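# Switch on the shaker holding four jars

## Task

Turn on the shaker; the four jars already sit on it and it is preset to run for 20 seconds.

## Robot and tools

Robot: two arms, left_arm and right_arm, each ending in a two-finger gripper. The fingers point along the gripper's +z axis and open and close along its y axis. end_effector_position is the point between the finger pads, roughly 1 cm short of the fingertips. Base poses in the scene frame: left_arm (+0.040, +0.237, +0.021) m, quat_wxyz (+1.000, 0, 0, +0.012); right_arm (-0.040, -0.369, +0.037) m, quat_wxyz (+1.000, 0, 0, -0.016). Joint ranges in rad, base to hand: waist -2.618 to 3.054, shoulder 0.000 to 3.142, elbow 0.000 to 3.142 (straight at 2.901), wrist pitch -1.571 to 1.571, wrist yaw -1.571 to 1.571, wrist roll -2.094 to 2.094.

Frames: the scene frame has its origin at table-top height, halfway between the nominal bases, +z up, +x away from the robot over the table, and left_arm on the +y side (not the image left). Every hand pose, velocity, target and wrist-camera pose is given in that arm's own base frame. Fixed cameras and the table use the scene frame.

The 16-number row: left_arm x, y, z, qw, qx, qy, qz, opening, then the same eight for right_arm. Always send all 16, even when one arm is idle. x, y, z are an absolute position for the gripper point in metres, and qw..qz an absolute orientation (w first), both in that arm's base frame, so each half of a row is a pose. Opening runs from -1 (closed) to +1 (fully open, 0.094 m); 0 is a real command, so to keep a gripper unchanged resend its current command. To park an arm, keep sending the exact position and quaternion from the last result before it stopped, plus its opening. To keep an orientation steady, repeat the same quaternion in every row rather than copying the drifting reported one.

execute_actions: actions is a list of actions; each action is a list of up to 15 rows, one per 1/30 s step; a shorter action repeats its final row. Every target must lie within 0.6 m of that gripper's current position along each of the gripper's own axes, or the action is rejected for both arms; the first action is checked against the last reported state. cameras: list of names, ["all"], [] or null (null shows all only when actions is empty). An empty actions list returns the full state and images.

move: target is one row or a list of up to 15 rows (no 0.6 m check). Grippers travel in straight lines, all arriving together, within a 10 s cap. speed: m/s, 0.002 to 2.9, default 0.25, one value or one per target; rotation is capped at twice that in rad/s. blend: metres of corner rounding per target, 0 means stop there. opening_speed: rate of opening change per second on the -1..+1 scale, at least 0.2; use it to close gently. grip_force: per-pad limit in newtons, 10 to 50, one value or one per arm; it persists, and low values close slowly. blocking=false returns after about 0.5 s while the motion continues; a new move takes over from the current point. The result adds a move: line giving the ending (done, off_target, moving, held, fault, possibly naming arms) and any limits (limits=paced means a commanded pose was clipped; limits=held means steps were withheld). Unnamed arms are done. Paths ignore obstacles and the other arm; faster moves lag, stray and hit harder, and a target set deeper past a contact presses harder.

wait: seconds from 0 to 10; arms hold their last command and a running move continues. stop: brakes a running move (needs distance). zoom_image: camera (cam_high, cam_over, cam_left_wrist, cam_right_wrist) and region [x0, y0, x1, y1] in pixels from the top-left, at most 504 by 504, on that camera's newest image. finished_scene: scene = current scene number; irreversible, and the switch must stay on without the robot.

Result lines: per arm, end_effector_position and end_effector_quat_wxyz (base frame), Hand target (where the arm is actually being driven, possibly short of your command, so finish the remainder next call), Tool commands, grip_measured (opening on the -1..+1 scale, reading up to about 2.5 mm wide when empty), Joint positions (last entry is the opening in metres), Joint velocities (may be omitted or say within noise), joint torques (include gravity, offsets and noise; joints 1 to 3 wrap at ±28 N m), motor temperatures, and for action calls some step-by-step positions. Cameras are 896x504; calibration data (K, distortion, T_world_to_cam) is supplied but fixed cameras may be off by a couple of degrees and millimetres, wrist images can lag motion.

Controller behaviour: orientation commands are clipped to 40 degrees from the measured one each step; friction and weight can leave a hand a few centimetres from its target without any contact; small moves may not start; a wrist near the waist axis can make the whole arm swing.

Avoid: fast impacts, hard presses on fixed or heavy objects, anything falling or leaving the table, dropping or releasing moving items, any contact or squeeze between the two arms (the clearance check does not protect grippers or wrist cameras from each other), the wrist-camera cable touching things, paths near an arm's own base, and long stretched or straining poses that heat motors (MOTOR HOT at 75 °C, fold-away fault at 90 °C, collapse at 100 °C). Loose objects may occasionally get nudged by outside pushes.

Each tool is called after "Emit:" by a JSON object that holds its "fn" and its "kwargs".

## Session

Emit:
{"fn": "execute_actions", "kwargs": {"actions": []}}

Emit:
{"fn": "zoom_image", "kwargs": {"camera": "cam_over", "region": [280, 120, 600, 380]}}

Scene clock: 0.00 s.
left_arm: end_effector_position=(+0.1892, -0.1984, +0.4143) grip_measured=+1.000 end_effector_quat_wxyz=(+0.446, +0.079, +0.823, -0.342) | right_arm: end_effector_position=(+0.1842, +0.1374, +0.3379) grip_measured=+1.000 end_effector_quat_wxyz=(+0.257, -0.017, +0.950, +0.175)
Joint positions: left_arm=[-0.911 0.929 1.465 -0.917 -0.149 -0.618 0.094] | right_arm=[0.654 1.133 1.702 -1.509 0.022 0.611 0.094]
Joint velocities: within noise
Joint torques (N m): no reading
Motor temperatures (°C): left_arm=[21 24 27 32 22 21 23] | right_arm=[24 28 27 32 24 23 24]
Heat: left arm: 32 °C; right arm: 32 °C.
Hand target: left_arm +0.1878, -0.1960, +0.4151; +0.447, +0.080, +0.823, -0.341 | right_arm +0.1828, +0.1353, +0.3393; +0.259, -0.018, +0.950, +0.173
Tool commands: left_gripper/opening=+1.0 right_gripper/opening=+1.0
camera_calibration:
cam_left_wrist: T_world_to_cam=[[-0.537279, -0.689372, 0.485898, -0.247164], [-0.832261, 0.34001, -0.437876, 0.413287], [0.136649, -0.639656, -0.756418, 0.279688], [0, 0, 0, 1]] pos_world=[0.172947, -0.132005, 0.512626]
cam_right_wrist: T_world_to_cam=[[0.0800419, -0.955577, -0.283665, 0.206898], [-0.980474, -0.126757, 0.150343, 0.152936], [-0.179621, 0.266093, -0.947064, 0.435895], [0, 0, 0, 1]] pos_world=[0.211686, 0.101104, 0.448518]

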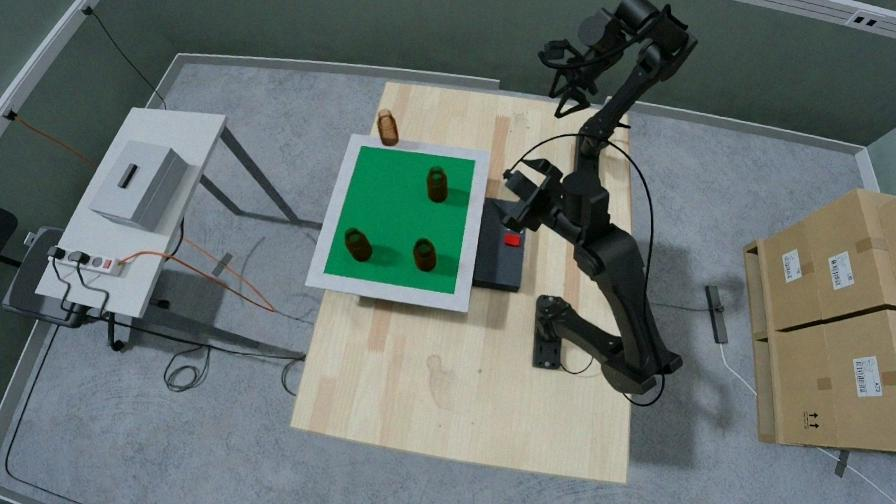

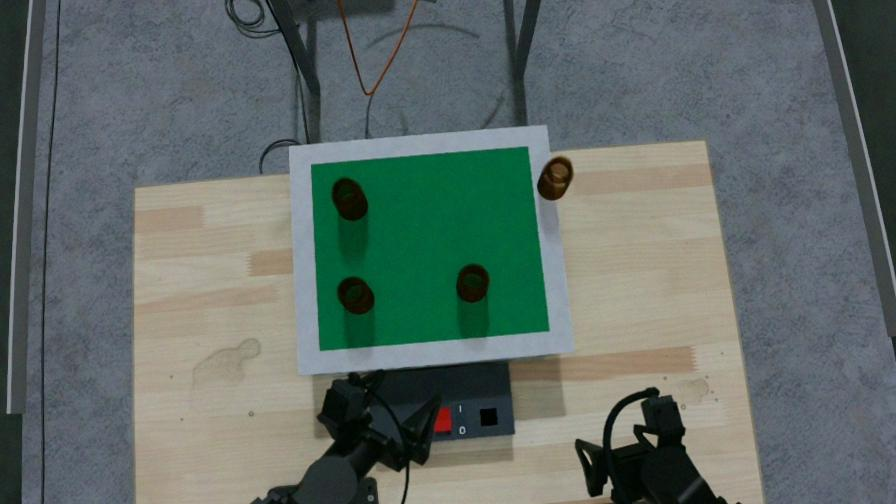

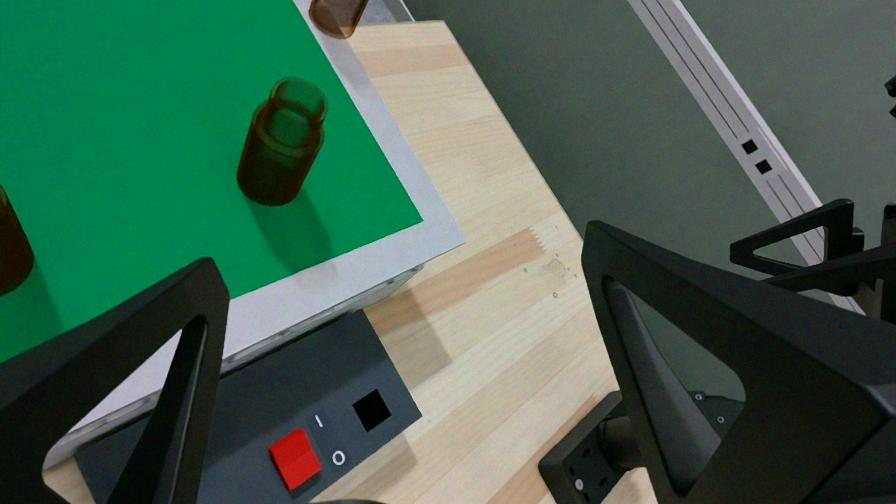

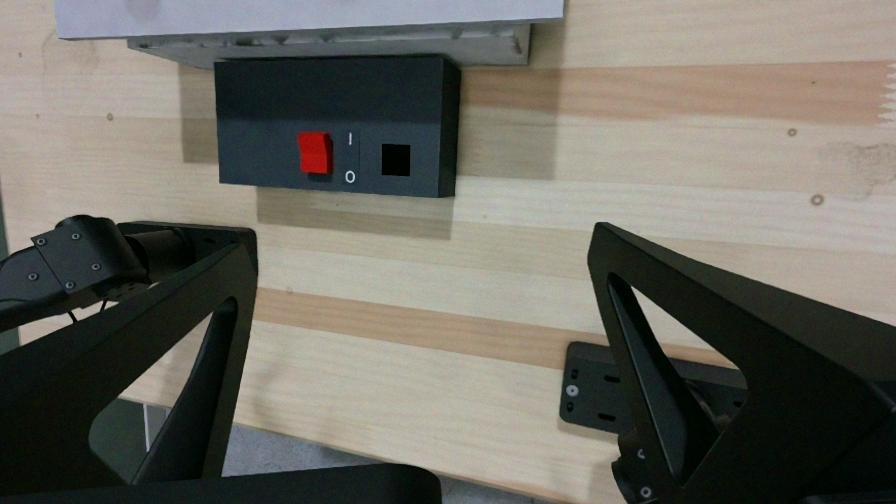

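Scaled by 1.575 from the camera's 896x504 image, which has a finer 1280x720 frame.

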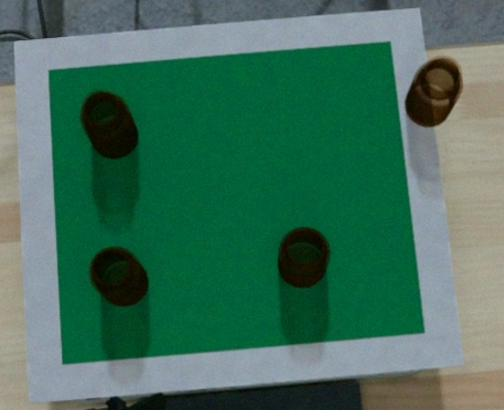

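Emit:
{"fn": "move", "kwargs": {"target": [0.25, 0.13, 0.30, 0.676, -0.185, 0.69, 0.181, 1, 0.46, 0.115, 0.27, 0.4583, -0.1081, 0.8804, 0.0563, 1], "speed": 0.25, "cameras": ["cam_over","cam_left_wrist","cam_right_wrist"], "grip_force": [50, 20]}}

Scene clock: 24.83 s.
left_arm: end_effector_position=(+0.2442, +0.1310, +0.3063) grip_measured=+1.000 end_effector_quat_wxyz=(+0.676, -0.196, +0.688, +0.176) | right_arm: end_effector_position=(+0.4528, +0.1166, +0.2698) grip_measured=+1.000 end_effector_quat_wxyz=(+0.449, -0.107, +0.885, +0.059)
Joint positions: left_arm=[0.41 0.476 0.529 -0.077 -0.121 -0.026 0.094] | right_arm=[0.249 1.553 1.452 -0.529 -0.002 0.01 0.094]
Joint torques (N m): left_arm=[0.44 1.88 5.52 2.3 0.05 0.06] | right_arm=[-0.57 -6.74 6.22 2.47 -0.05 -0.07]
Motor temperatures (°C): left_arm=[21 24 28 40 22 21 23] | right_arm=[24 27 28 36 24 23 24]
Heat: left arm: 40 °C; right arm: 36 °C.
Hand target: left_arm +0.2465, +0.1324, +0.3020; +0.677, -0.193, +0.687, +0.177 | right_arm +0.4598, +0.1164, +0.2673; +0.458, -0.108, +0.880, +0.059
Off the commanded pose: left_arm 0.009 m, 1 deg | right_arm 0.007 m, 1 deg.
grip_force (N): 50, 20
move: done
camera_calibration:
cam_left_wrist: T_world_to_cam=[[0.410975, -0.911188, -0.0289084, 0.0172338], [-0.597839, -0.245434, -0.763119, 0.418765], [0.68825, 0.330906, -0.645611, 0.105411], [0, 0, 0, 1]] pos_world=[0.170722, 0.0836011, 0.38812]
cam_right_wrist: T_world_to_cam=[[0.187528, -0.982178, 0.0126612, 0.0206576], [-0.951462, -0.184836, -0.246082, 0.524477], [0.244037, 0.0341007, -0.969166, 0.266457], [0, 0, 0, 1]] pos_world=[0.430121, 0.108145, 0.387044]
Images, in order (width x height): cam_over 896x504, cam_left_wrist 896x504, cam_right_wrist 896x504.

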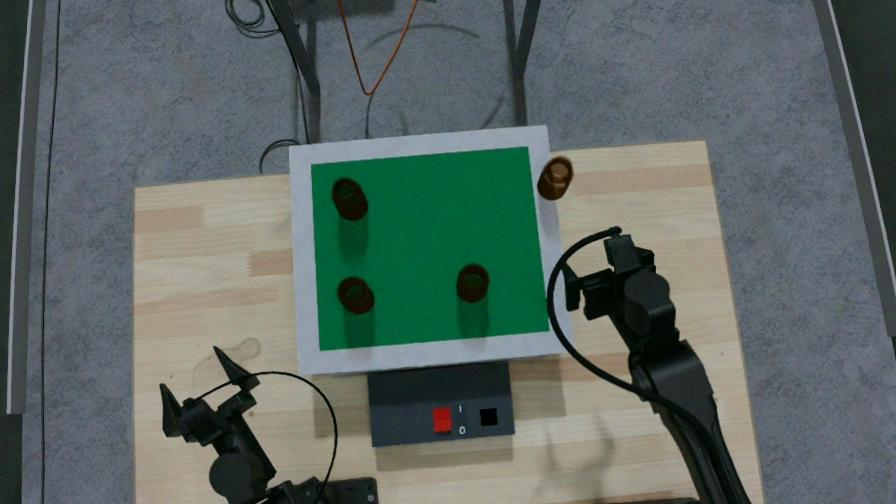

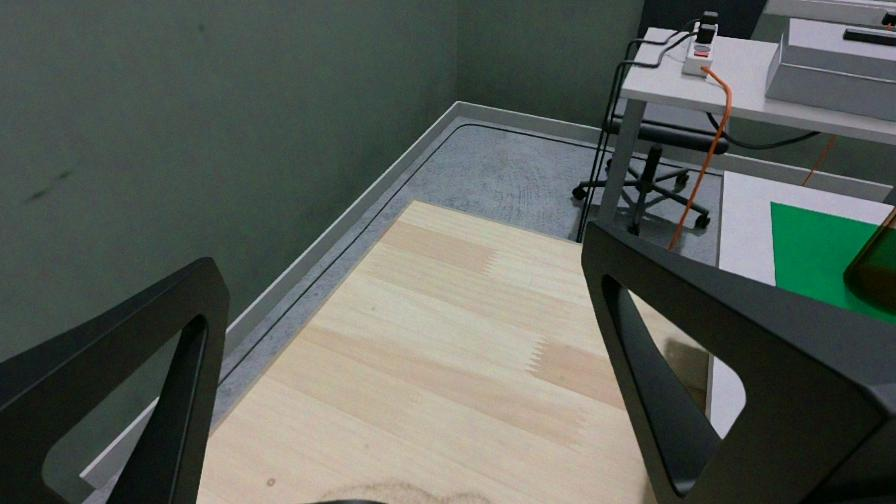

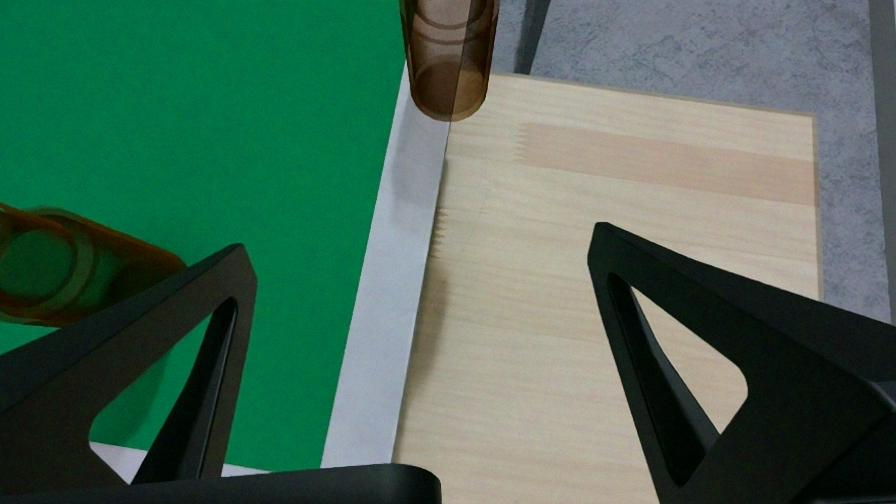

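Emit:
{"fn": "move", "kwargs": {"target": [[0.25, 0.13, 0.30, 0.676, -0.185, 0.69, 0.181, 1, 0.515, 0.114, 0.23, 0.4583, -0.1081, 0.8804, 0.0563, 1],[0.25, 0.13, 0.30, 0.676, -0.185, 0.69, 0.181, 1, 0.602, 0.143, 0.162, 0.4583, -0.1081, 0.8804, 0.0563, 1]], "speed": [0.15, 0.08], "blend": [0.01, 0], "cameras": ["cam_high","cam_right_wrist"]}}

Scene clock: 48.93 s.
left_arm: end_effector_position=(+0.2489, +0.1275, +0.3036) grip_measured=+1.000 end_effector_quat_wxyz=(+0.674, -0.184, +0.693, +0.175) | right_arm: end_effector_position=(+0.5872, +0.1364, +0.1526) grip_measured=+1.000 end_effector_quat_wxyz=(+0.436, -0.107, +0.892, +0.050)
Joint positions: left_arm=[0.392 0.487 0.523 -0.065 -0.121 -0.009 0.094] | right_arm=[0.224 2.111 1.719 -0.27 -0.007 -0.012 0.094]
Joint torques (N m): left_arm=[-0.59 1.57 5.55 2.3 -0.07 0.06] | right_arm=[0.44 -11 10.74 2.41 0.02 0.06]
Heat: left arm: 43 °C; right arm: 39 °C.
Hand target: left_arm +0.2510, +0.1275, +0.3004; +0.677, -0.181, +0.691, +0.177 | right_arm +0.5999, +0.1417, +0.1605; +0.458, -0.106, +0.881, +0.052
Off the commanded pose: left_arm 0.005 m, 1 deg | right_arm 0.019 m, 3 deg.
grip_force (N): 50, 20
move: off_target (right_arm)
camera_calibration:
cam_right_wrist: T_world_to_cam=[[0.180257, -0.983203, 0.0286196, 0.018298], [-0.959343, -0.182158, -0.215592, 0.626765], [0.217184, 0.0114059, -0.976064, 0.139164], [0, 0, 0, 1]] pos_world=[0.56776, 0.130573, 0.270435]
Images, in order (width x height): cam_high 896x504, cam_right_wrist 896x504.

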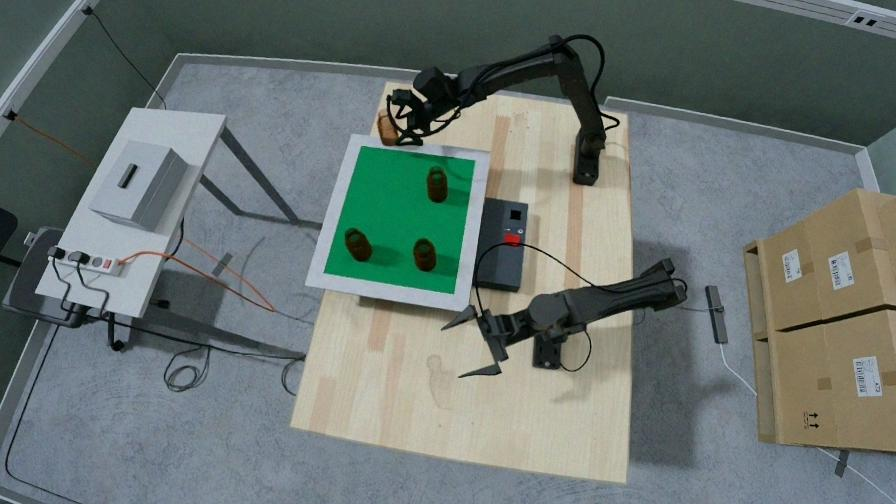

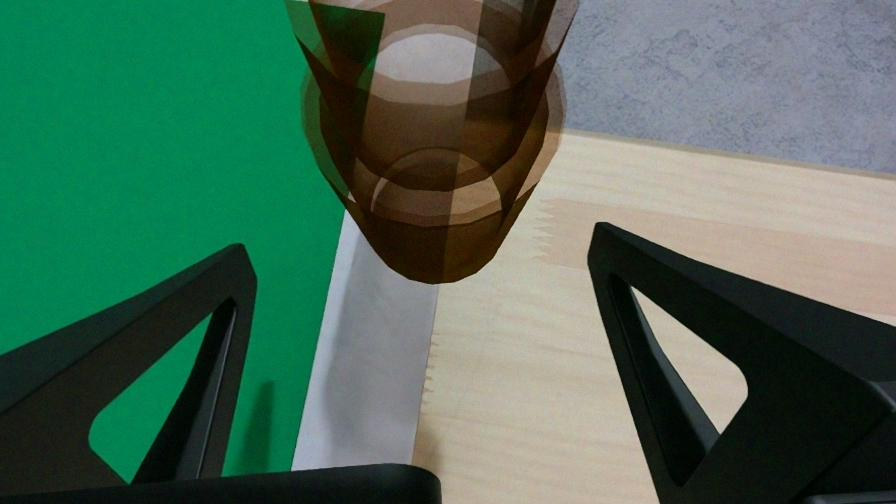

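Emit:
{"fn": "move", "kwargs": {"target": [0.25, 0.13, 0.30, 0.676, -0.185, 0.69, 0.181, 1, 0.625, 0.144, 0.166, 0.4583, -0.1081, 0.8804, 0.0563, 1], "speed": 0.06, "cameras": ["cam_right_wrist"]}}

Scene clock: 58.93 s.
left_arm: end_effector_position=(+0.2489, +0.1275, +0.3036) grip_measured=+1.000 end_effector_quat_wxyz=(+0.674, -0.183, +0.693, +0.175) | right_arm: end_effector_position=(+0.6226, +0.1447, +0.1772) grip_measured=+1.000 end_effector_quat_wxyz=(+0.474, -0.106, +0.873, +0.054)
Joint positions: left_arm=[0.392 0.487 0.523 -0.065 -0.121 -0.008 0.094] | right_arm=[0.224 2.209 1.903 -0.27 -0.008 -0.012 0.094]
Joint torques (N m): left_arm=[-0.09 1.57 5.59 2.33 -0.09 0.04] | right_arm=[-0.54 -11.47 10.88 1.75 -0.14 -0.01]
Motor temperatures (°C): left_arm=[21 24 28 45 22 21 23] | right_arm=[23 30 30 41 24 23 24]
Heat: left arm: 45 °C; right arm: 41 °C.
Hand target: left_arm +0.2504, +0.1291, +0.2999; +0.676, -0.183, +0.691, +0.179 | right_arm +0.6249, +0.1441, +0.1656; +0.459, -0.108, +0.880, +0.056
Off the commanded pose: left_arm 0.005 m, 1 deg | right_arm 0.011 m, 2 deg.
grip_force (N): 50, 20
move: off_target (right_arm)
camera_calibration:
cam_right_wrist: T_world_to_cam=[[0.179332, -0.983496, 0.0240097, 0.0209334], [-0.937636, -0.178255, -0.298435, 0.668217], [0.29779, 0.0310065, -0.954128, 0.0985637], [0, 0, 0, 1]] pos_world=[0.593439, 0.136645, 0.292959]
Images, in order (width x height): cam_right_wrist 896x504.

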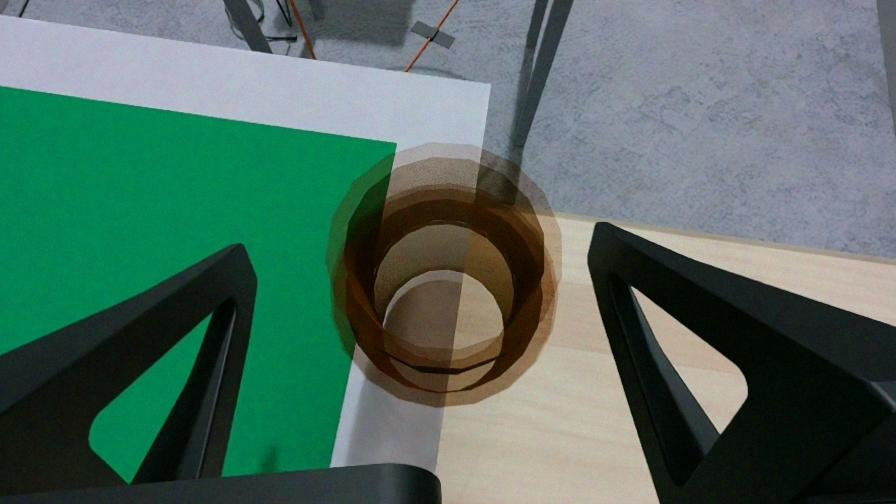

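Emit:
{"fn": "move", "kwargs": {"target": [0.25, 0.13, 0.30, 0.676, -0.185, 0.69, 0.181, 1, 0.618, 0.140, 0.146, 0.4583, -0.1081, 0.8804, 0.0563, 1], "speed": 0.06, "cameras": ["cam_right_wrist"]}}

Scene clock: 68.03 s.
left_arm: end_effector_position=(+0.2485, +0.1282, +0.3039) grip_measured=+1.000 end_effector_quat_wxyz=(+0.674, -0.185, +0.693, +0.177) | right_arm: end_effector_position=(+0.6138, +0.1396, +0.1493) grip_measured=+1.000 end_effector_quat_wxyz=(+0.449, -0.105, +0.886, +0.052)
Joint positions: left_arm=[0.392 0.487 0.523 -0.064 -0.126 -0.008 0.094] | right_arm=[0.218 2.209 1.838 -0.262 -0.013 -0.012 0.094]
Joint torques (N m): left_arm=[-0.06 1.58 5.55 2.33 -0.1 0.05] | right_arm=[-0.54 -13.33 5.87 2.46 -0.12 -0.08]
Heat: left arm: 47 °C; right arm: 41 °C.
Hand target: left_arm +0.2499, +0.1300, +0.3003; +0.676, -0.185, +0.690, +0.181 | right_arm +0.6174, +0.1392, +0.1459; +0.457, -0.108, +0.881, +0.056
Off the commanded pose: left_arm 0.005 m, 1 deg | right_arm 0.005 m, 1 deg.
grip_force (N): 50, 20
move: done
camera_calibration:
cam_right_wrist: T_world_to_cam=[[0.178392, -0.983672, 0.0238026, 0.0187953], [-0.953202, -0.178766, -0.243822, 0.652179], [0.244096, 0.0208073, -0.969528, 0.11137], [0, 0, 0, 1]] pos_world=[0.59112, 0.132759, 0.266544]
Images, in order (width x height): cam_right_wrist 896x504.

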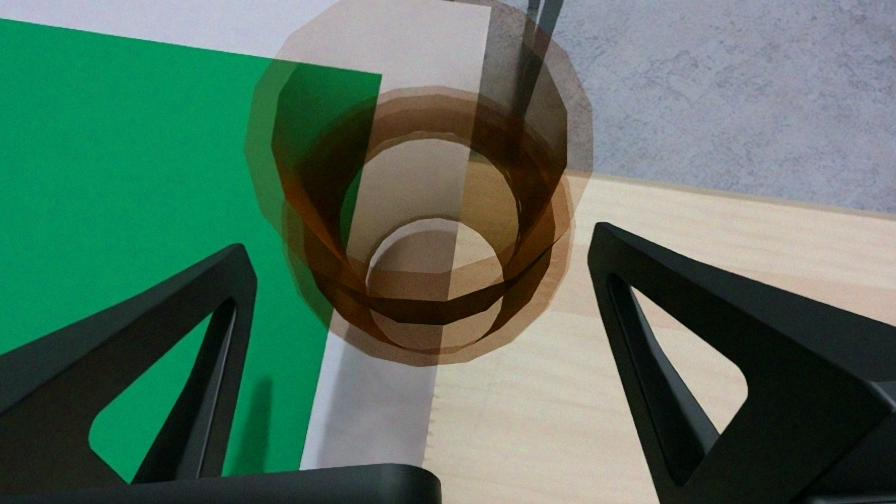

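Emit:
{"fn": "move", "kwargs": {"target": [0.25, 0.13, 0.30, 0.676, -0.185, 0.69, 0.181, 1, 0.618, 0.140, 0.148, 0.4583, -0.1081, 0.8804, 0.0563, 0.05], "speed": 0.05, "opening_speed": 0.4, "cameras": ["cam_right_wrist"]}}

Scene clock: 80.53 s.
left_arm: end_effector_position=(+0.2485, +0.1282, +0.3039) grip_measured=+1.000 end_effector_quat_wxyz=(+0.674, -0.185, +0.693, +0.177) | right_arm: end_effector_position=(+0.6142, +0.1380, +0.1493) grip_measured=+0.149 end_effector_quat_wxyz=(+0.449, -0.104, +0.886, +0.052)
Joint positions: left_arm=[0.392 0.487 0.523 -0.064 -0.126 -0.008 0.094] | right_arm=[0.215 2.209 1.838 -0.262 -0.015 -0.012 0.054]
Joint torques (N m): left_arm=[-0.08 1.62 5.57 2.31 -0.08 0.05] | right_arm=[-0.51 -13.41 6.57 2.39 -0.12 -0.06]
Heat: left arm: 49 °C; right arm: 42 °C.
Hand target: left_arm +0.2499, +0.1299, +0.3000; +0.676, -0.185, +0.690, +0.181 | right_arm +0.6182, +0.1382, +0.1479; +0.458, -0.107, +0.881, +0.056
Off the commanded pose: left_arm 0.005 m, 1 deg | right_arm 0.005 m, 1 deg.
grip_force (N): 50, 20
move: done
camera_calibration:
cam_right_wrist: T_world_to_cam=[[0.176555, -0.984024, 0.0228916, 0.0184254], [-0.953589, -0.176765, -0.243767, 0.652208], [0.243919, 0.0212092, -0.969564, 0.111369], [0, 0, 0, 1]] pos_world=[0.591521, 0.131057, 0.266544]
Images, in order (width x height): cam_right_wrist 896x504.

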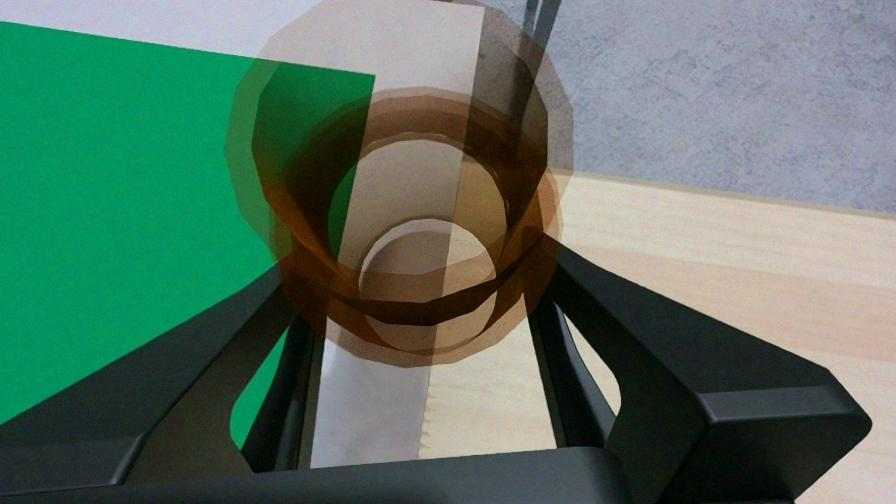

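Emit:
{"fn": "move", "kwargs": {"target": [[0.25, 0.13, 0.30, 0.676, -0.185, 0.69, 0.181, 1, 0.61, 0.142, 0.205, 0.4583, -0.1081, 0.8804, 0.0563, 0.05],[0.25, 0.13, 0.30, 0.676, -0.185, 0.69, 0.181, 1, 0.54, 0.22, 0.205, 0.4583, -0.1081, 0.8804, 0.0563, 0.05],[0.25, 0.13, 0.30, 0.676, -0.185, 0.69, 0.181, 1, 0.54, 0.22, 0.17, 0.4583, -0.1081, 0.8804, 0.0563, 0.05]], "speed": [0.08, 0.12, 0.06], "blend": [0.01, 0.01, 0], "cameras": ["cam_high","cam_right_wrist"]}}

Emit:
{"fn": "zoom_image", "kwargs": {"camera": "cam_high", "region": [360, 100, 480, 200]}}

Scene clock: 94.77 s.
left_arm: end_effector_position=(+0.2485, +0.1282, +0.3039) grip_measured=+1.000 end_effector_quat_wxyz=(+0.674, -0.185, +0.693, +0.177) | right_arm: end_effector_position=(+0.5333, +0.2239, +0.1516) grip_measured=+0.149 end_effector_quat_wxyz=(+0.425, -0.127, +0.894, +0.055)
Joint positions: left_arm=[0.392 0.487 0.523 -0.064 -0.126 -0.008 0.094] | right_arm=[0.436 2.033 1.616 -0.274 0.13 0.094 0.054]
Joint torques (N m): left_arm=[-0.06 1.58 5.6 2.32 -0.09 0.01] | right_arm=[-0.09 -14.83 5.61 2.57 0.21 0.1]
Motor temperatures (°C): left_arm=[21 24 28 51 22 21 23] | right_arm=[23 33 29 42 24 23 24]
Heat: left arm: 51 °C; right arm: 42 °C.
Hand target: left_arm +0.2499, +0.1299, +0.3000; +0.676, -0.185, +0.690, +0.181 | right_arm +0.5383, +0.2225, +0.1707; +0.457, -0.115, +0.880, +0.058
Off the commanded pose: left_arm 0.005 m, 1 deg | right_arm 0.020 m, 5 deg.
grip_force (N): 50, 20
move: off_target (right_arm)
camera_calibration:
cam_right_wrist: T_world_to_cam=[[0.219293, -0.975049, 0.0345073, 0.0906907], [-0.955598, -0.221785, -0.194019, 0.594337], [0.196831, 0.00957184, -0.980391, 0.1609], [0, 0, 0, 1]] pos_world=[0.51639, 0.218703, 0.269928]
Images, in order (width x height): cam_high 896x504, cam_right_wrist 896x504.

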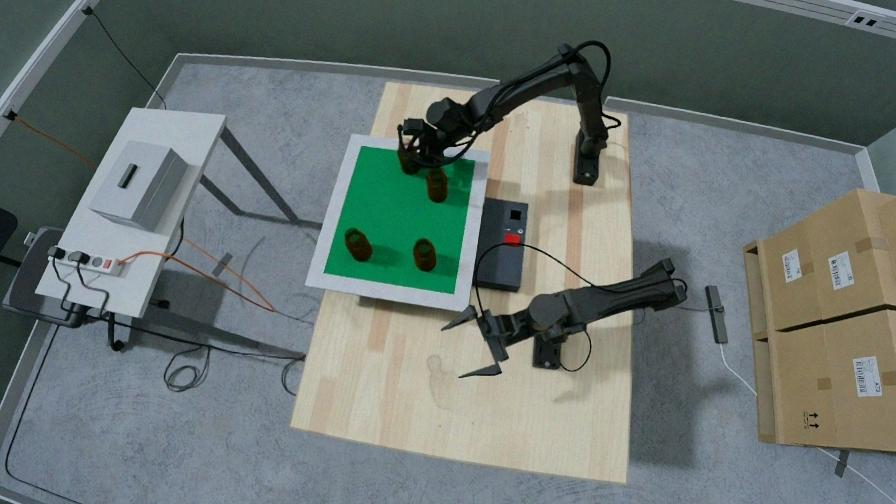

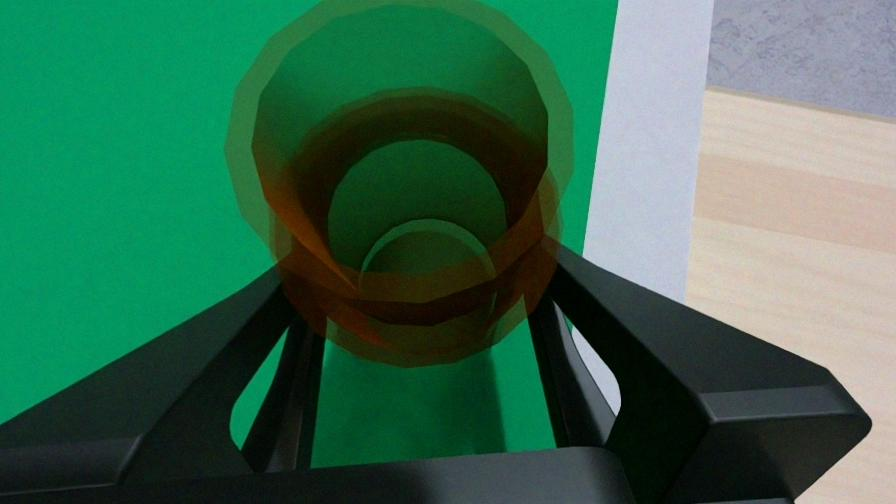

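Scaled by 4.200 from the camera's 896x504 image, which has a finer 1280x720 frame.

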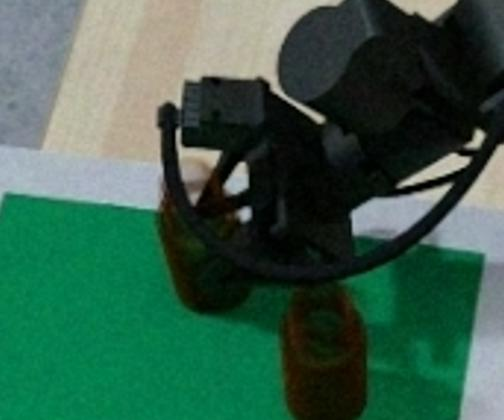

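Emit:
{"fn": "move", "kwargs": {"target": [0.25, 0.13, 0.30, 0.676, -0.185, 0.69, 0.181, 1, 0.537, 0.22, 0.16, 0.47, -0.1067, 0.8744, 0.0577, 0.05], "speed": 0.04}}

Scene clock: 106.40 s.
left_arm: end_effector_position=(+0.2485, +0.1282, +0.3039) grip_measured=+1.000 end_effector_quat_wxyz=(+0.674, -0.185, +0.693, +0.177) | right_arm: end_effector_position=(+0.5355, +0.2244, +0.1497) grip_measured=+0.149 end_effector_quat_wxyz=(+0.450, -0.120, +0.883, +0.060)
Joint positions: left_arm=[0.392 0.487 0.523 -0.064 -0.126 -0.008 0.094] | right_arm=[0.438 2.019 1.542 -0.158 0.137 0.099 0.054]
Joint torques (N m): left_arm=[-0.03 1.61 5.63 2.3 -0.09 0.03] | right_arm=[-0.02 -14.16 5.22 2.41 0.26 0.1]
Heat: left arm: 52 °C; right arm: 44 °C.
Hand target: left_arm +0.2499, +0.1299, +0.3000; +0.676, -0.185, +0.690, +0.181 | right_arm +0.5370, +0.2211, +0.1602; +0.470, -0.109, +0.874, +0.058
Off the commanded pose: left_arm 0.005 m, 1 deg | right_arm 0.011 m, 3 deg.
grip_force (N): 50, 20
move: off_target (right_arm)

Upright now, at grip height. Lower a touch to seat, then release.

Emit:
{"fn": "move", "kwargs": {"target": [0.25, 0.13, 0.30, 0.676, -0.185, 0.69, 0.181, 1, 0.537, 0.221, 0.150, 0.467, -0.1075, 0.876, 0.057, 0.05], "speed": 0.04, "cameras": ["cam_high","cam_right_wrist"]}}

Emit:
{"fn": "zoom_image", "kwargs": {"camera": "cam_high", "region": [360, 100, 480, 200]}}

Scene clock: 122.50 s.
left_arm: end_effector_position=(+0.2485, +0.1282, +0.3039) grip_measured=+1.000 end_effector_quat_wxyz=(+0.674, -0.185, +0.693, +0.177) | right_arm: end_effector_position=(+0.5367, +0.2244, +0.1492) grip_measured=+0.149 end_effector_quat_wxyz=(+0.456, -0.118, +0.880, +0.061)
Joint positions: left_arm=[0.392 0.487 0.523 -0.064 -0.126 -0.008 0.094] | right_arm=[0.438 2.019 1.528 -0.13 0.14 0.099 0.054]
Joint torques (N m): left_arm=[-0.03 1.57 5.53 2.31 -0.1 0.04] | right_arm=[0.06 -13.03 4.92 2.38 0.24 0.13]
Heat: left arm: 53 °C; right arm: 46 °C.
Hand target: left_arm +0.2499, +0.1299, +0.3000; +0.676, -0.185, +0.690, +0.181 | right_arm +0.5371, +0.2210, +0.1498; +0.466, -0.108, +0.876, +0.057
Off the commanded pose: left_arm 0.005 m, 1 deg | right_arm 0.004 m, 2 deg.
grip_force (N): 50, 20
move: done
camera_calibration:
cam_right_wrist: T_world_to_cam=[[0.207872, -0.977916, 0.021688, 0.0991678], [-0.942692, -0.206202, -0.262319, 0.597085], [0.260998, 0.0340837, -0.964737, 0.115548], [0, 0, 0, 1]] pos_world=[0.512095, 0.21616, 0.26595]
Images, in order (width x height): cam_high 896x504, cam_right_wrist 896x504.

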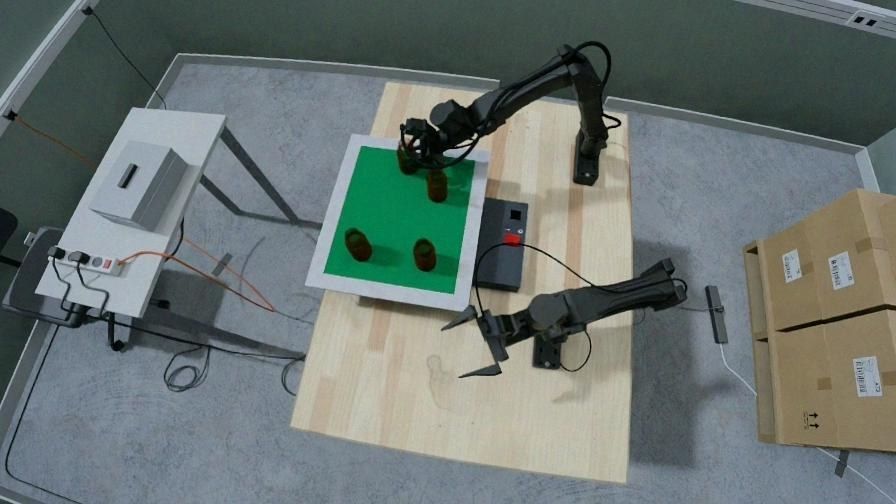

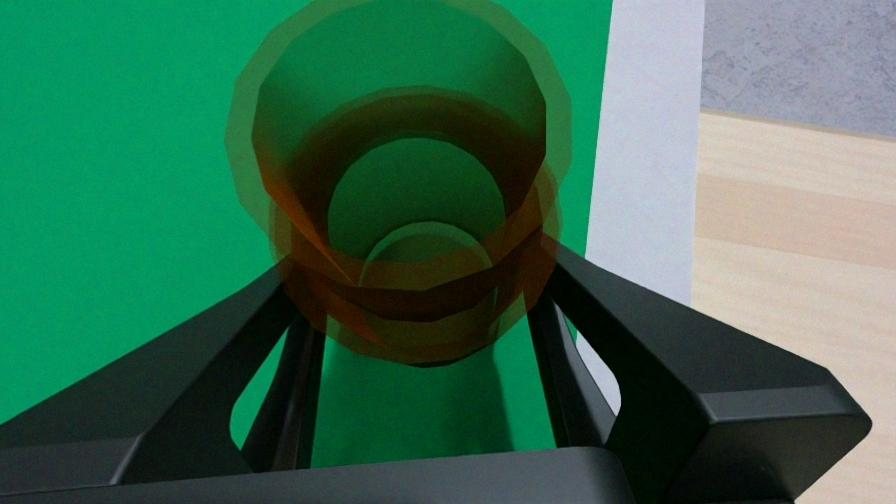

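Scaled by 4.200 from the camera's 896x504 image, which has a finer 1280x720 frame.

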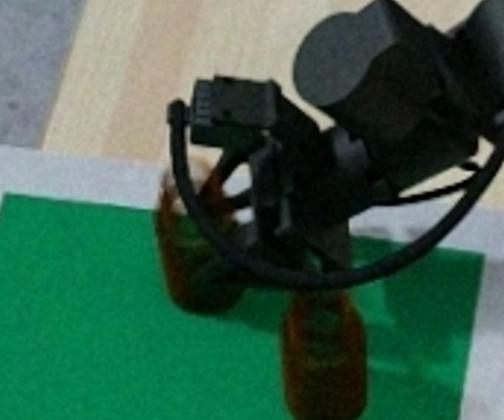

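Emit:
{"fn": "move", "kwargs": {"target": [[0.25, 0.13, 0.30, 0.676, -0.185, 0.69, 0.181, 1, 0.537, 0.221, 0.151, 0.467, -0.1075, 0.876, 0.057, 0.6],[0.25, 0.13, 0.30, 0.676, -0.185, 0.69, 0.181, 1, 0.532, 0.22, 0.27, 0.467, -0.1075, 0.876, 0.057, 0.6],[0.25, 0.13, 0.30, 0.676, -0.185, 0.69, 0.181, 1, 0.36, 0.08, 0.29, 0.35, -0.12, 0.92, 0.04, 0.6],[0.25, 0.13, 0.30, 0.676, -0.185, 0.69, 0.181, 1, 0.185, 0.32, 0.19, 0.2274, -0.4609, 0.8488, 0.1235, -1]], "speed": [0.05, 0.08, 0.25, 0.25], "blend": [0, 0.02, 0.04, 0], "opening_speed": 0.6, "cameras": ["cam_high","cam_over","cam_right_wrist"]}}

Emit:
{"fn": "zoom_image", "kwargs": {"camera": "cam_over", "region": [280, 120, 600, 380]}}

Scene clock: 156.50 s.
left_arm: end_effector_position=(+0.2485, +0.1282, +0.3039) grip_measured=+1.000 end_effector_quat_wxyz=(+0.674, -0.185, +0.693, +0.177) | right_arm: end_effector_position=(+0.1800, +0.3097, +0.1916) grip_measured=-0.992 end_effector_quat_wxyz=(+0.217, -0.468, +0.849, +0.113)
Joint positions: left_arm=[0.392 0.487 0.523 -0.064 -0.126 -0.008 0.094] | right_arm=[1.059 1.455 1.34 -0.963 0.035 0.043 0]
Joint torques (N m): left_arm=[-0.08 1.51 5.53 2.32 -0.09 0.06] | right_arm=[0.02 -5.68 6.71 1.79 0.02 0.11]
Motor temperatures (°C): left_arm=[21 24 27 56 22 21 23] | right_arm=[23 35 29 45 24 23 24]
Heat: left arm: 56 °C; right arm: 45 °C.
Hand target: left_arm +0.2499, +0.1299, +0.3000; +0.676, -0.185, +0.690, +0.181 | right_arm +0.1843, +0.3164, +0.1931; +0.229, -0.462, +0.848, +0.120
Off the commanded pose: left_arm 0.005 m, 1 deg | right_arm 0.012 m, 2 deg.
grip_force (N): 50, 20
move: off_target (right_arm); target 4's new opening was sent with right_arm's hand 0.012 m and 2 deg from that target
camera_calibration:
cam_right_wrist: T_world_to_cam=[[0.81963, -0.570353, 0.0538831, 0.0133207], [-0.568796, -0.798934, 0.195386, 0.318055], [-0.0683899, -0.190793, -0.979245, 0.37839], [0, 0, 0, 1]] pos_world=[0.195869, 0.333896, 0.307675]
Images, in order (width x height): cam_high 896x504, cam_over 896x504, cam_right_wrist 896x504.

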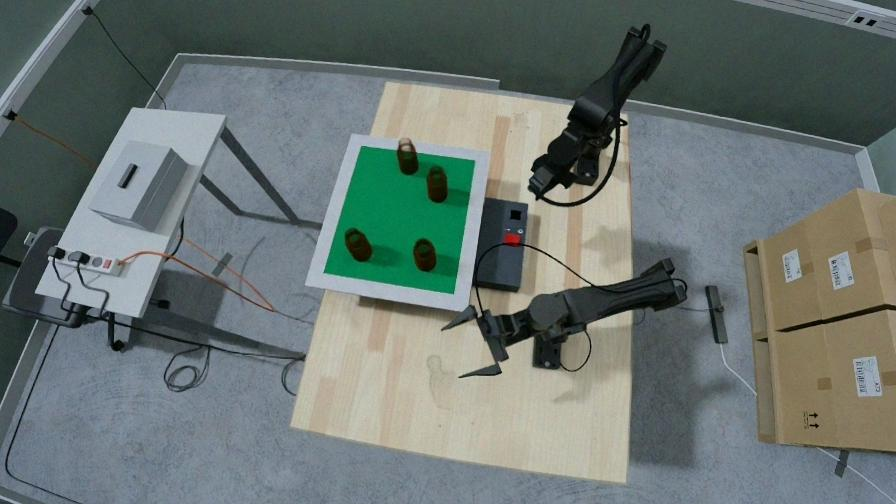

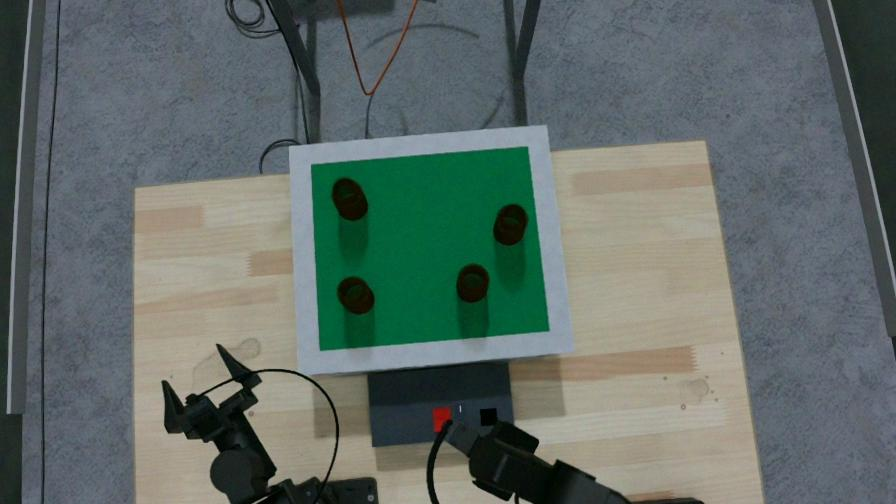

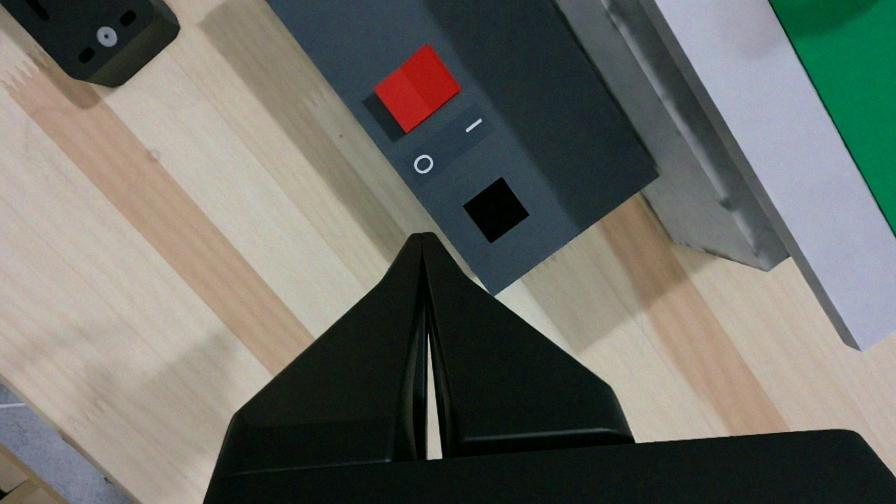

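Scaled by 1.575 from the camera's 896x504 image, which has a finer 1280x720 frame.

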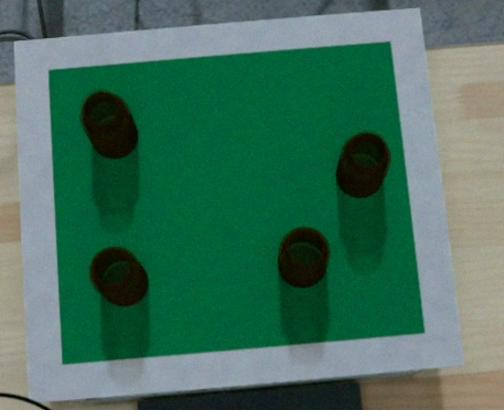

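Emit:
{"fn": "move", "kwargs": {"target": [[0.25, 0.13, 0.30, 0.676, -0.185, 0.69, 0.181, 1, 0.219, 0.352, 0.08, 0.2274, -0.4609, 0.8488, 0.1235, -1],[0.25, 0.13, 0.30, 0.676, -0.185, 0.69, 0.181, 1, 0.2265, 0.3705, 0.050, 0.2274, -0.4609, 0.8488, 0.1235, -1]], "speed": [0.2, 0.08], "blend": [0.01, 0], "cameras": ["cam_over","cam_right_wrist"]}}

Emit:
{"fn": "zoom_image", "kwargs": {"camera": "cam_right_wrist", "region": [300, 150, 600, 350]}}

Scene clock: 171.07 s.
left_arm: end_effector_position=(+0.2485, +0.1282, +0.3039) grip_measured=+1.000 end_effector_quat_wxyz=(+0.674, -0.185, +0.693, +0.177) | right_arm: end_effector_position=(+0.2254, +0.3644, +0.0555) grip_measured=-0.992 end_effector_quat_wxyz=(+0.224, -0.455, +0.854, +0.118)
Joint positions: left_arm=[0.392 0.487 0.523 -0.064 -0.126 -0.008 0.094] | right_arm=[1.025 1.783 1.124 -0.4 0.025 0.04 0]
Joint torques (N m): left_arm=[-0.09 1.55 5.52 2.31 -0.09 0.04] | right_arm=[0.2 -7.77 5.71 1.84 -0.09 -0.04]
Motor temperatures (°C): left_arm=[21 24 27 56 22 21 23] | right_arm=[23 34 29 44 24 23 24]
Heat: left arm: 56 °C; right arm: 44 °C.
Hand target: left_arm +0.2499, +0.1299, +0.3000; +0.676, -0.185, +0.690, +0.181 | right_arm +0.2254, +0.3691, +0.0496; +0.227, -0.457, +0.851, +0.124
Off the commanded pose: left_arm 0.005 m, 1 deg | right_arm 0.008 m, 1 deg.
grip_force (N): 50, 20
move: done
camera_calibration:
cam_right_wrist: T_world_to_cam=[[0.803913, -0.592997, 0.0455801, 0.0268215], [-0.59064, -0.787025, 0.178149, 0.415807], [-0.0697689, -0.170137, -0.982947, 0.251578], [0, 0, 0, 1]] pos_world=[0.241583, 0.385958, 0.17199]
Images, in order (width x height): cam_over 896x504, cam_right_wrist 896x504.

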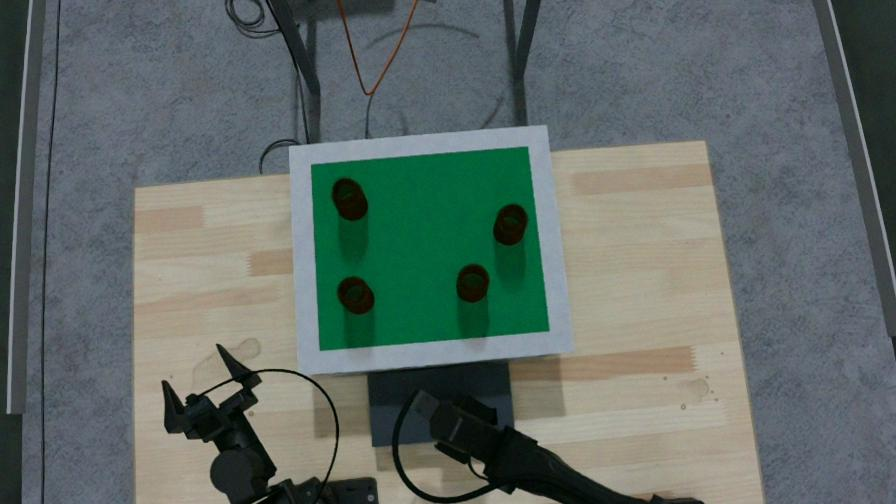

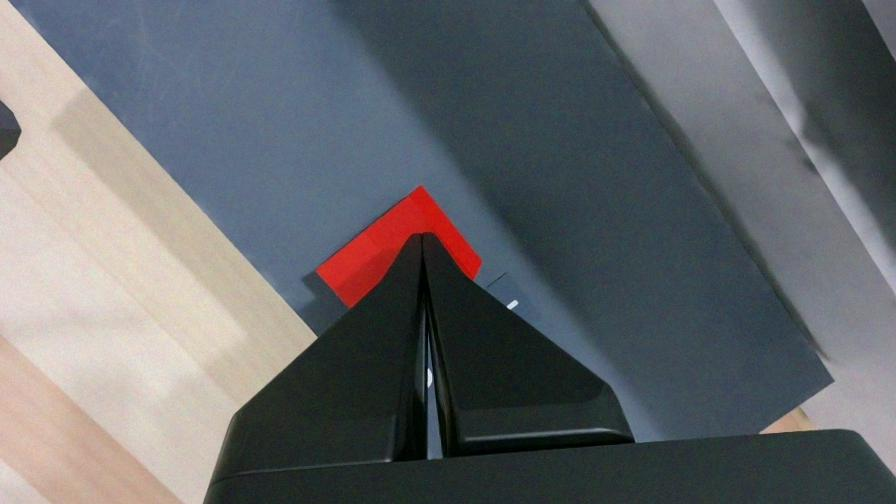

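Scaled by 1.680 from the camera's 896x504 image, which has a finer 1280x720 frame.

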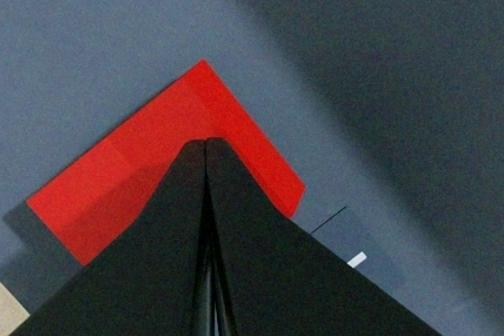

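Emit:
{"fn": "move", "kwargs": {"target": [0.25, 0.13, 0.30, 0.676, -0.185, 0.69, 0.181, 1, 0.2285, 0.375, 0.036, 0.2274, -0.4609, 0.8488, 0.1235, -1], "speed": 0.05, "cameras": ["cam_over","cam_right_wrist"]}}

Scene clock: 179.10 s.
left_arm: end_effector_position=(+0.2485, +0.1282, +0.3039) grip_measured=+1.000 end_effector_quat_wxyz=(+0.674, -0.185, +0.693, +0.177) | right_arm: end_effector_position=(+0.2306, +0.3719, +0.0497) grip_measured=-0.992 end_effector_quat_wxyz=(+0.234, -0.454, +0.851, +0.122)
Joint positions: left_arm=[0.392 0.487 0.523 -0.064 -0.126 -0.008 0.094] | right_arm=[1.025 1.812 1.124 -0.349 0.028 0.037 0]
Joint torques (N m): left_arm=[-0.05 1.55 5.6 2.3 -0.09 0.06] | right_arm=[0.27 -6.87 5.3 1.83 -0.11 -0.11]
Motor temperatures (°C): left_arm=[21 24 27 57 22 21 23] | right_arm=[23 33 28 44 24 23 24]
Heat: left arm: 57 °C; right arm: 44 °C.
Hand target: left_arm +0.2499, +0.1299, +0.3000; +0.676, -0.185, +0.690, +0.181 | right_arm +0.2285, +0.3738, +0.0362; +0.228, -0.460, +0.849, +0.122
Off the commanded pose: left_arm 0.005 m, 1 deg | right_arm 0.014 m, 1 deg.
grip_force (N): 50, 20
move: off_target (right_arm)
camera_calibration:
cam_right_wrist: T_world_to_cam=[[0.803945, -0.592775, 0.047864, 0.0271685], [-0.592149, -0.790441, 0.156725, 0.428385], [-0.0550693, -0.154341, -0.986482, 0.238574], [0, 0, 0, 1]] pos_world=[0.244964, 0.39154, 0.166909]
Images, in order (width x height): cam_over 896x504, cam_right_wrist 896x504.

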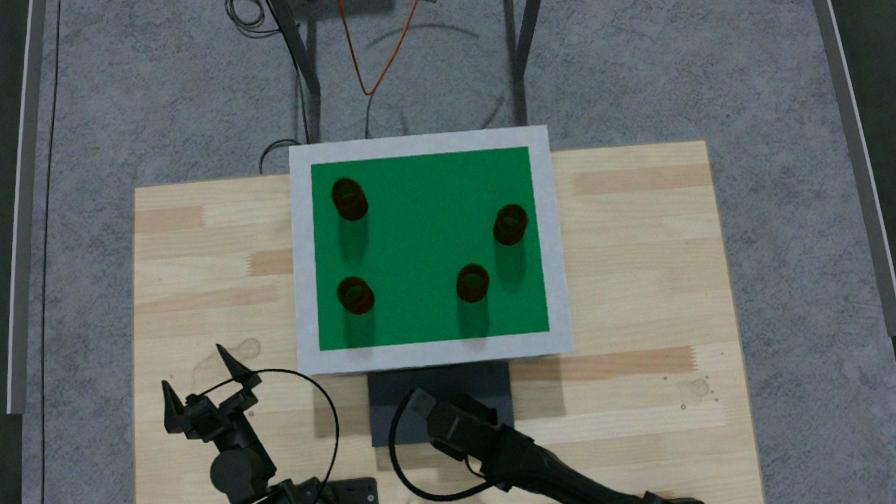

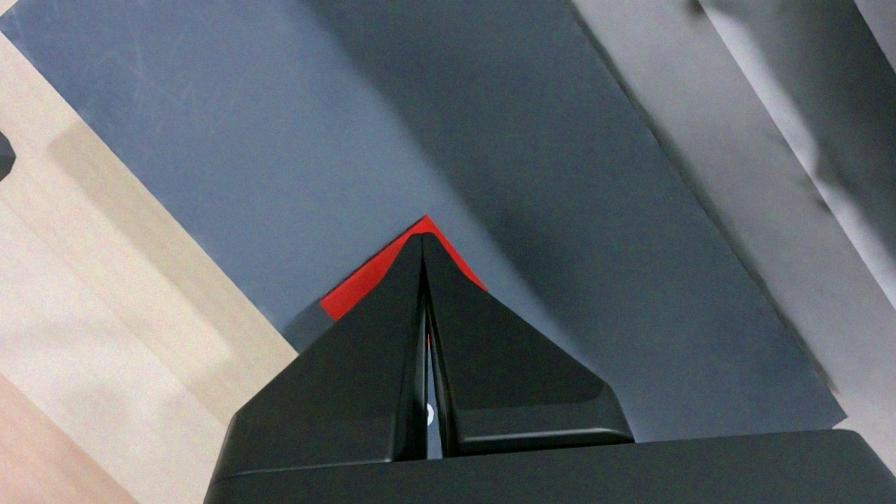

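Emit:
{"fn": "move", "kwargs": {"target": [0.25, 0.13, 0.30, 0.676, -0.185, 0.69, 0.181, 1, 0.2265, 0.372, 0.030, 0.2274, -0.4609, 0.8488, 0.1235, -1], "speed": 0.05, "cameras": ["cam_over"]}}

Scene clock: 185.90 s.
left_arm: end_effector_position=(+0.2485, +0.1282, +0.3039) grip_measured=+1.000 end_effector_quat_wxyz=(+0.674, -0.185, +0.693, +0.177) | right_arm: end_effector_position=(+0.2329, +0.3721, +0.0479) grip_measured=-0.992 end_effector_quat_wxyz=(+0.241, -0.452, +0.850, +0.123)
Joint positions: left_arm=[0.392 0.487 0.523 -0.064 -0.126 -0.008 0.094] | right_arm=[1.022 1.812 1.107 -0.317 0.031 0.036 0]
Joint torques (N m): left_arm=[-0.05 1.54 5.55 2.3 -0.1 0.03] | right_arm=[0.31 -7.02 4.31 1.8 -0.09 -0.09]
Motor temperatures (°C): left_arm=[21 24 27 57 22 21 23] | right_arm=[23 33 28 44 24 23 24]
Heat: left arm: 57 °C; right arm: 44 °C.
Hand target: left_arm +0.2499, +0.1299, +0.3000; +0.676, -0.185, +0.690, +0.181 | right_arm +0.2279, +0.3700, +0.0306; +0.229, -0.460, +0.850, +0.121
Off the commanded pose: left_arm 0.005 m, 1 deg | right_arm 0.019 m, 2 deg.
grip_force (N): 50, 20
move: off_target (right_arm)
Images, in order (width x height): cam_over 896x504.

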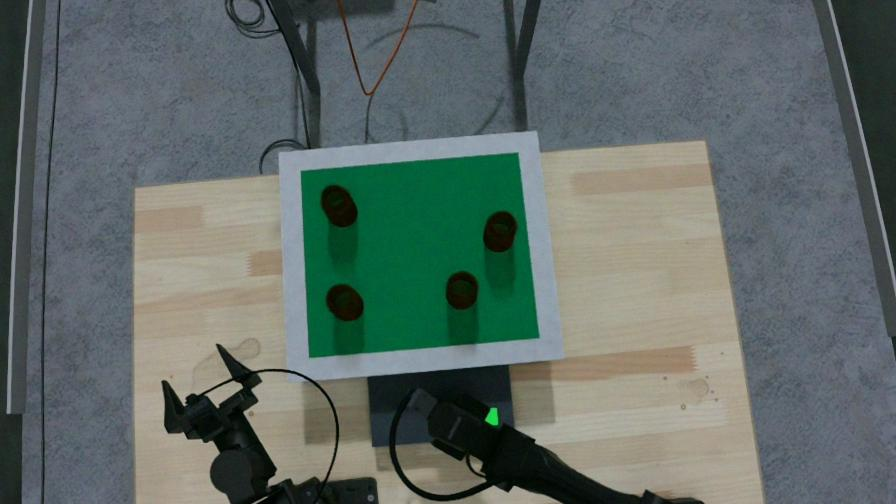

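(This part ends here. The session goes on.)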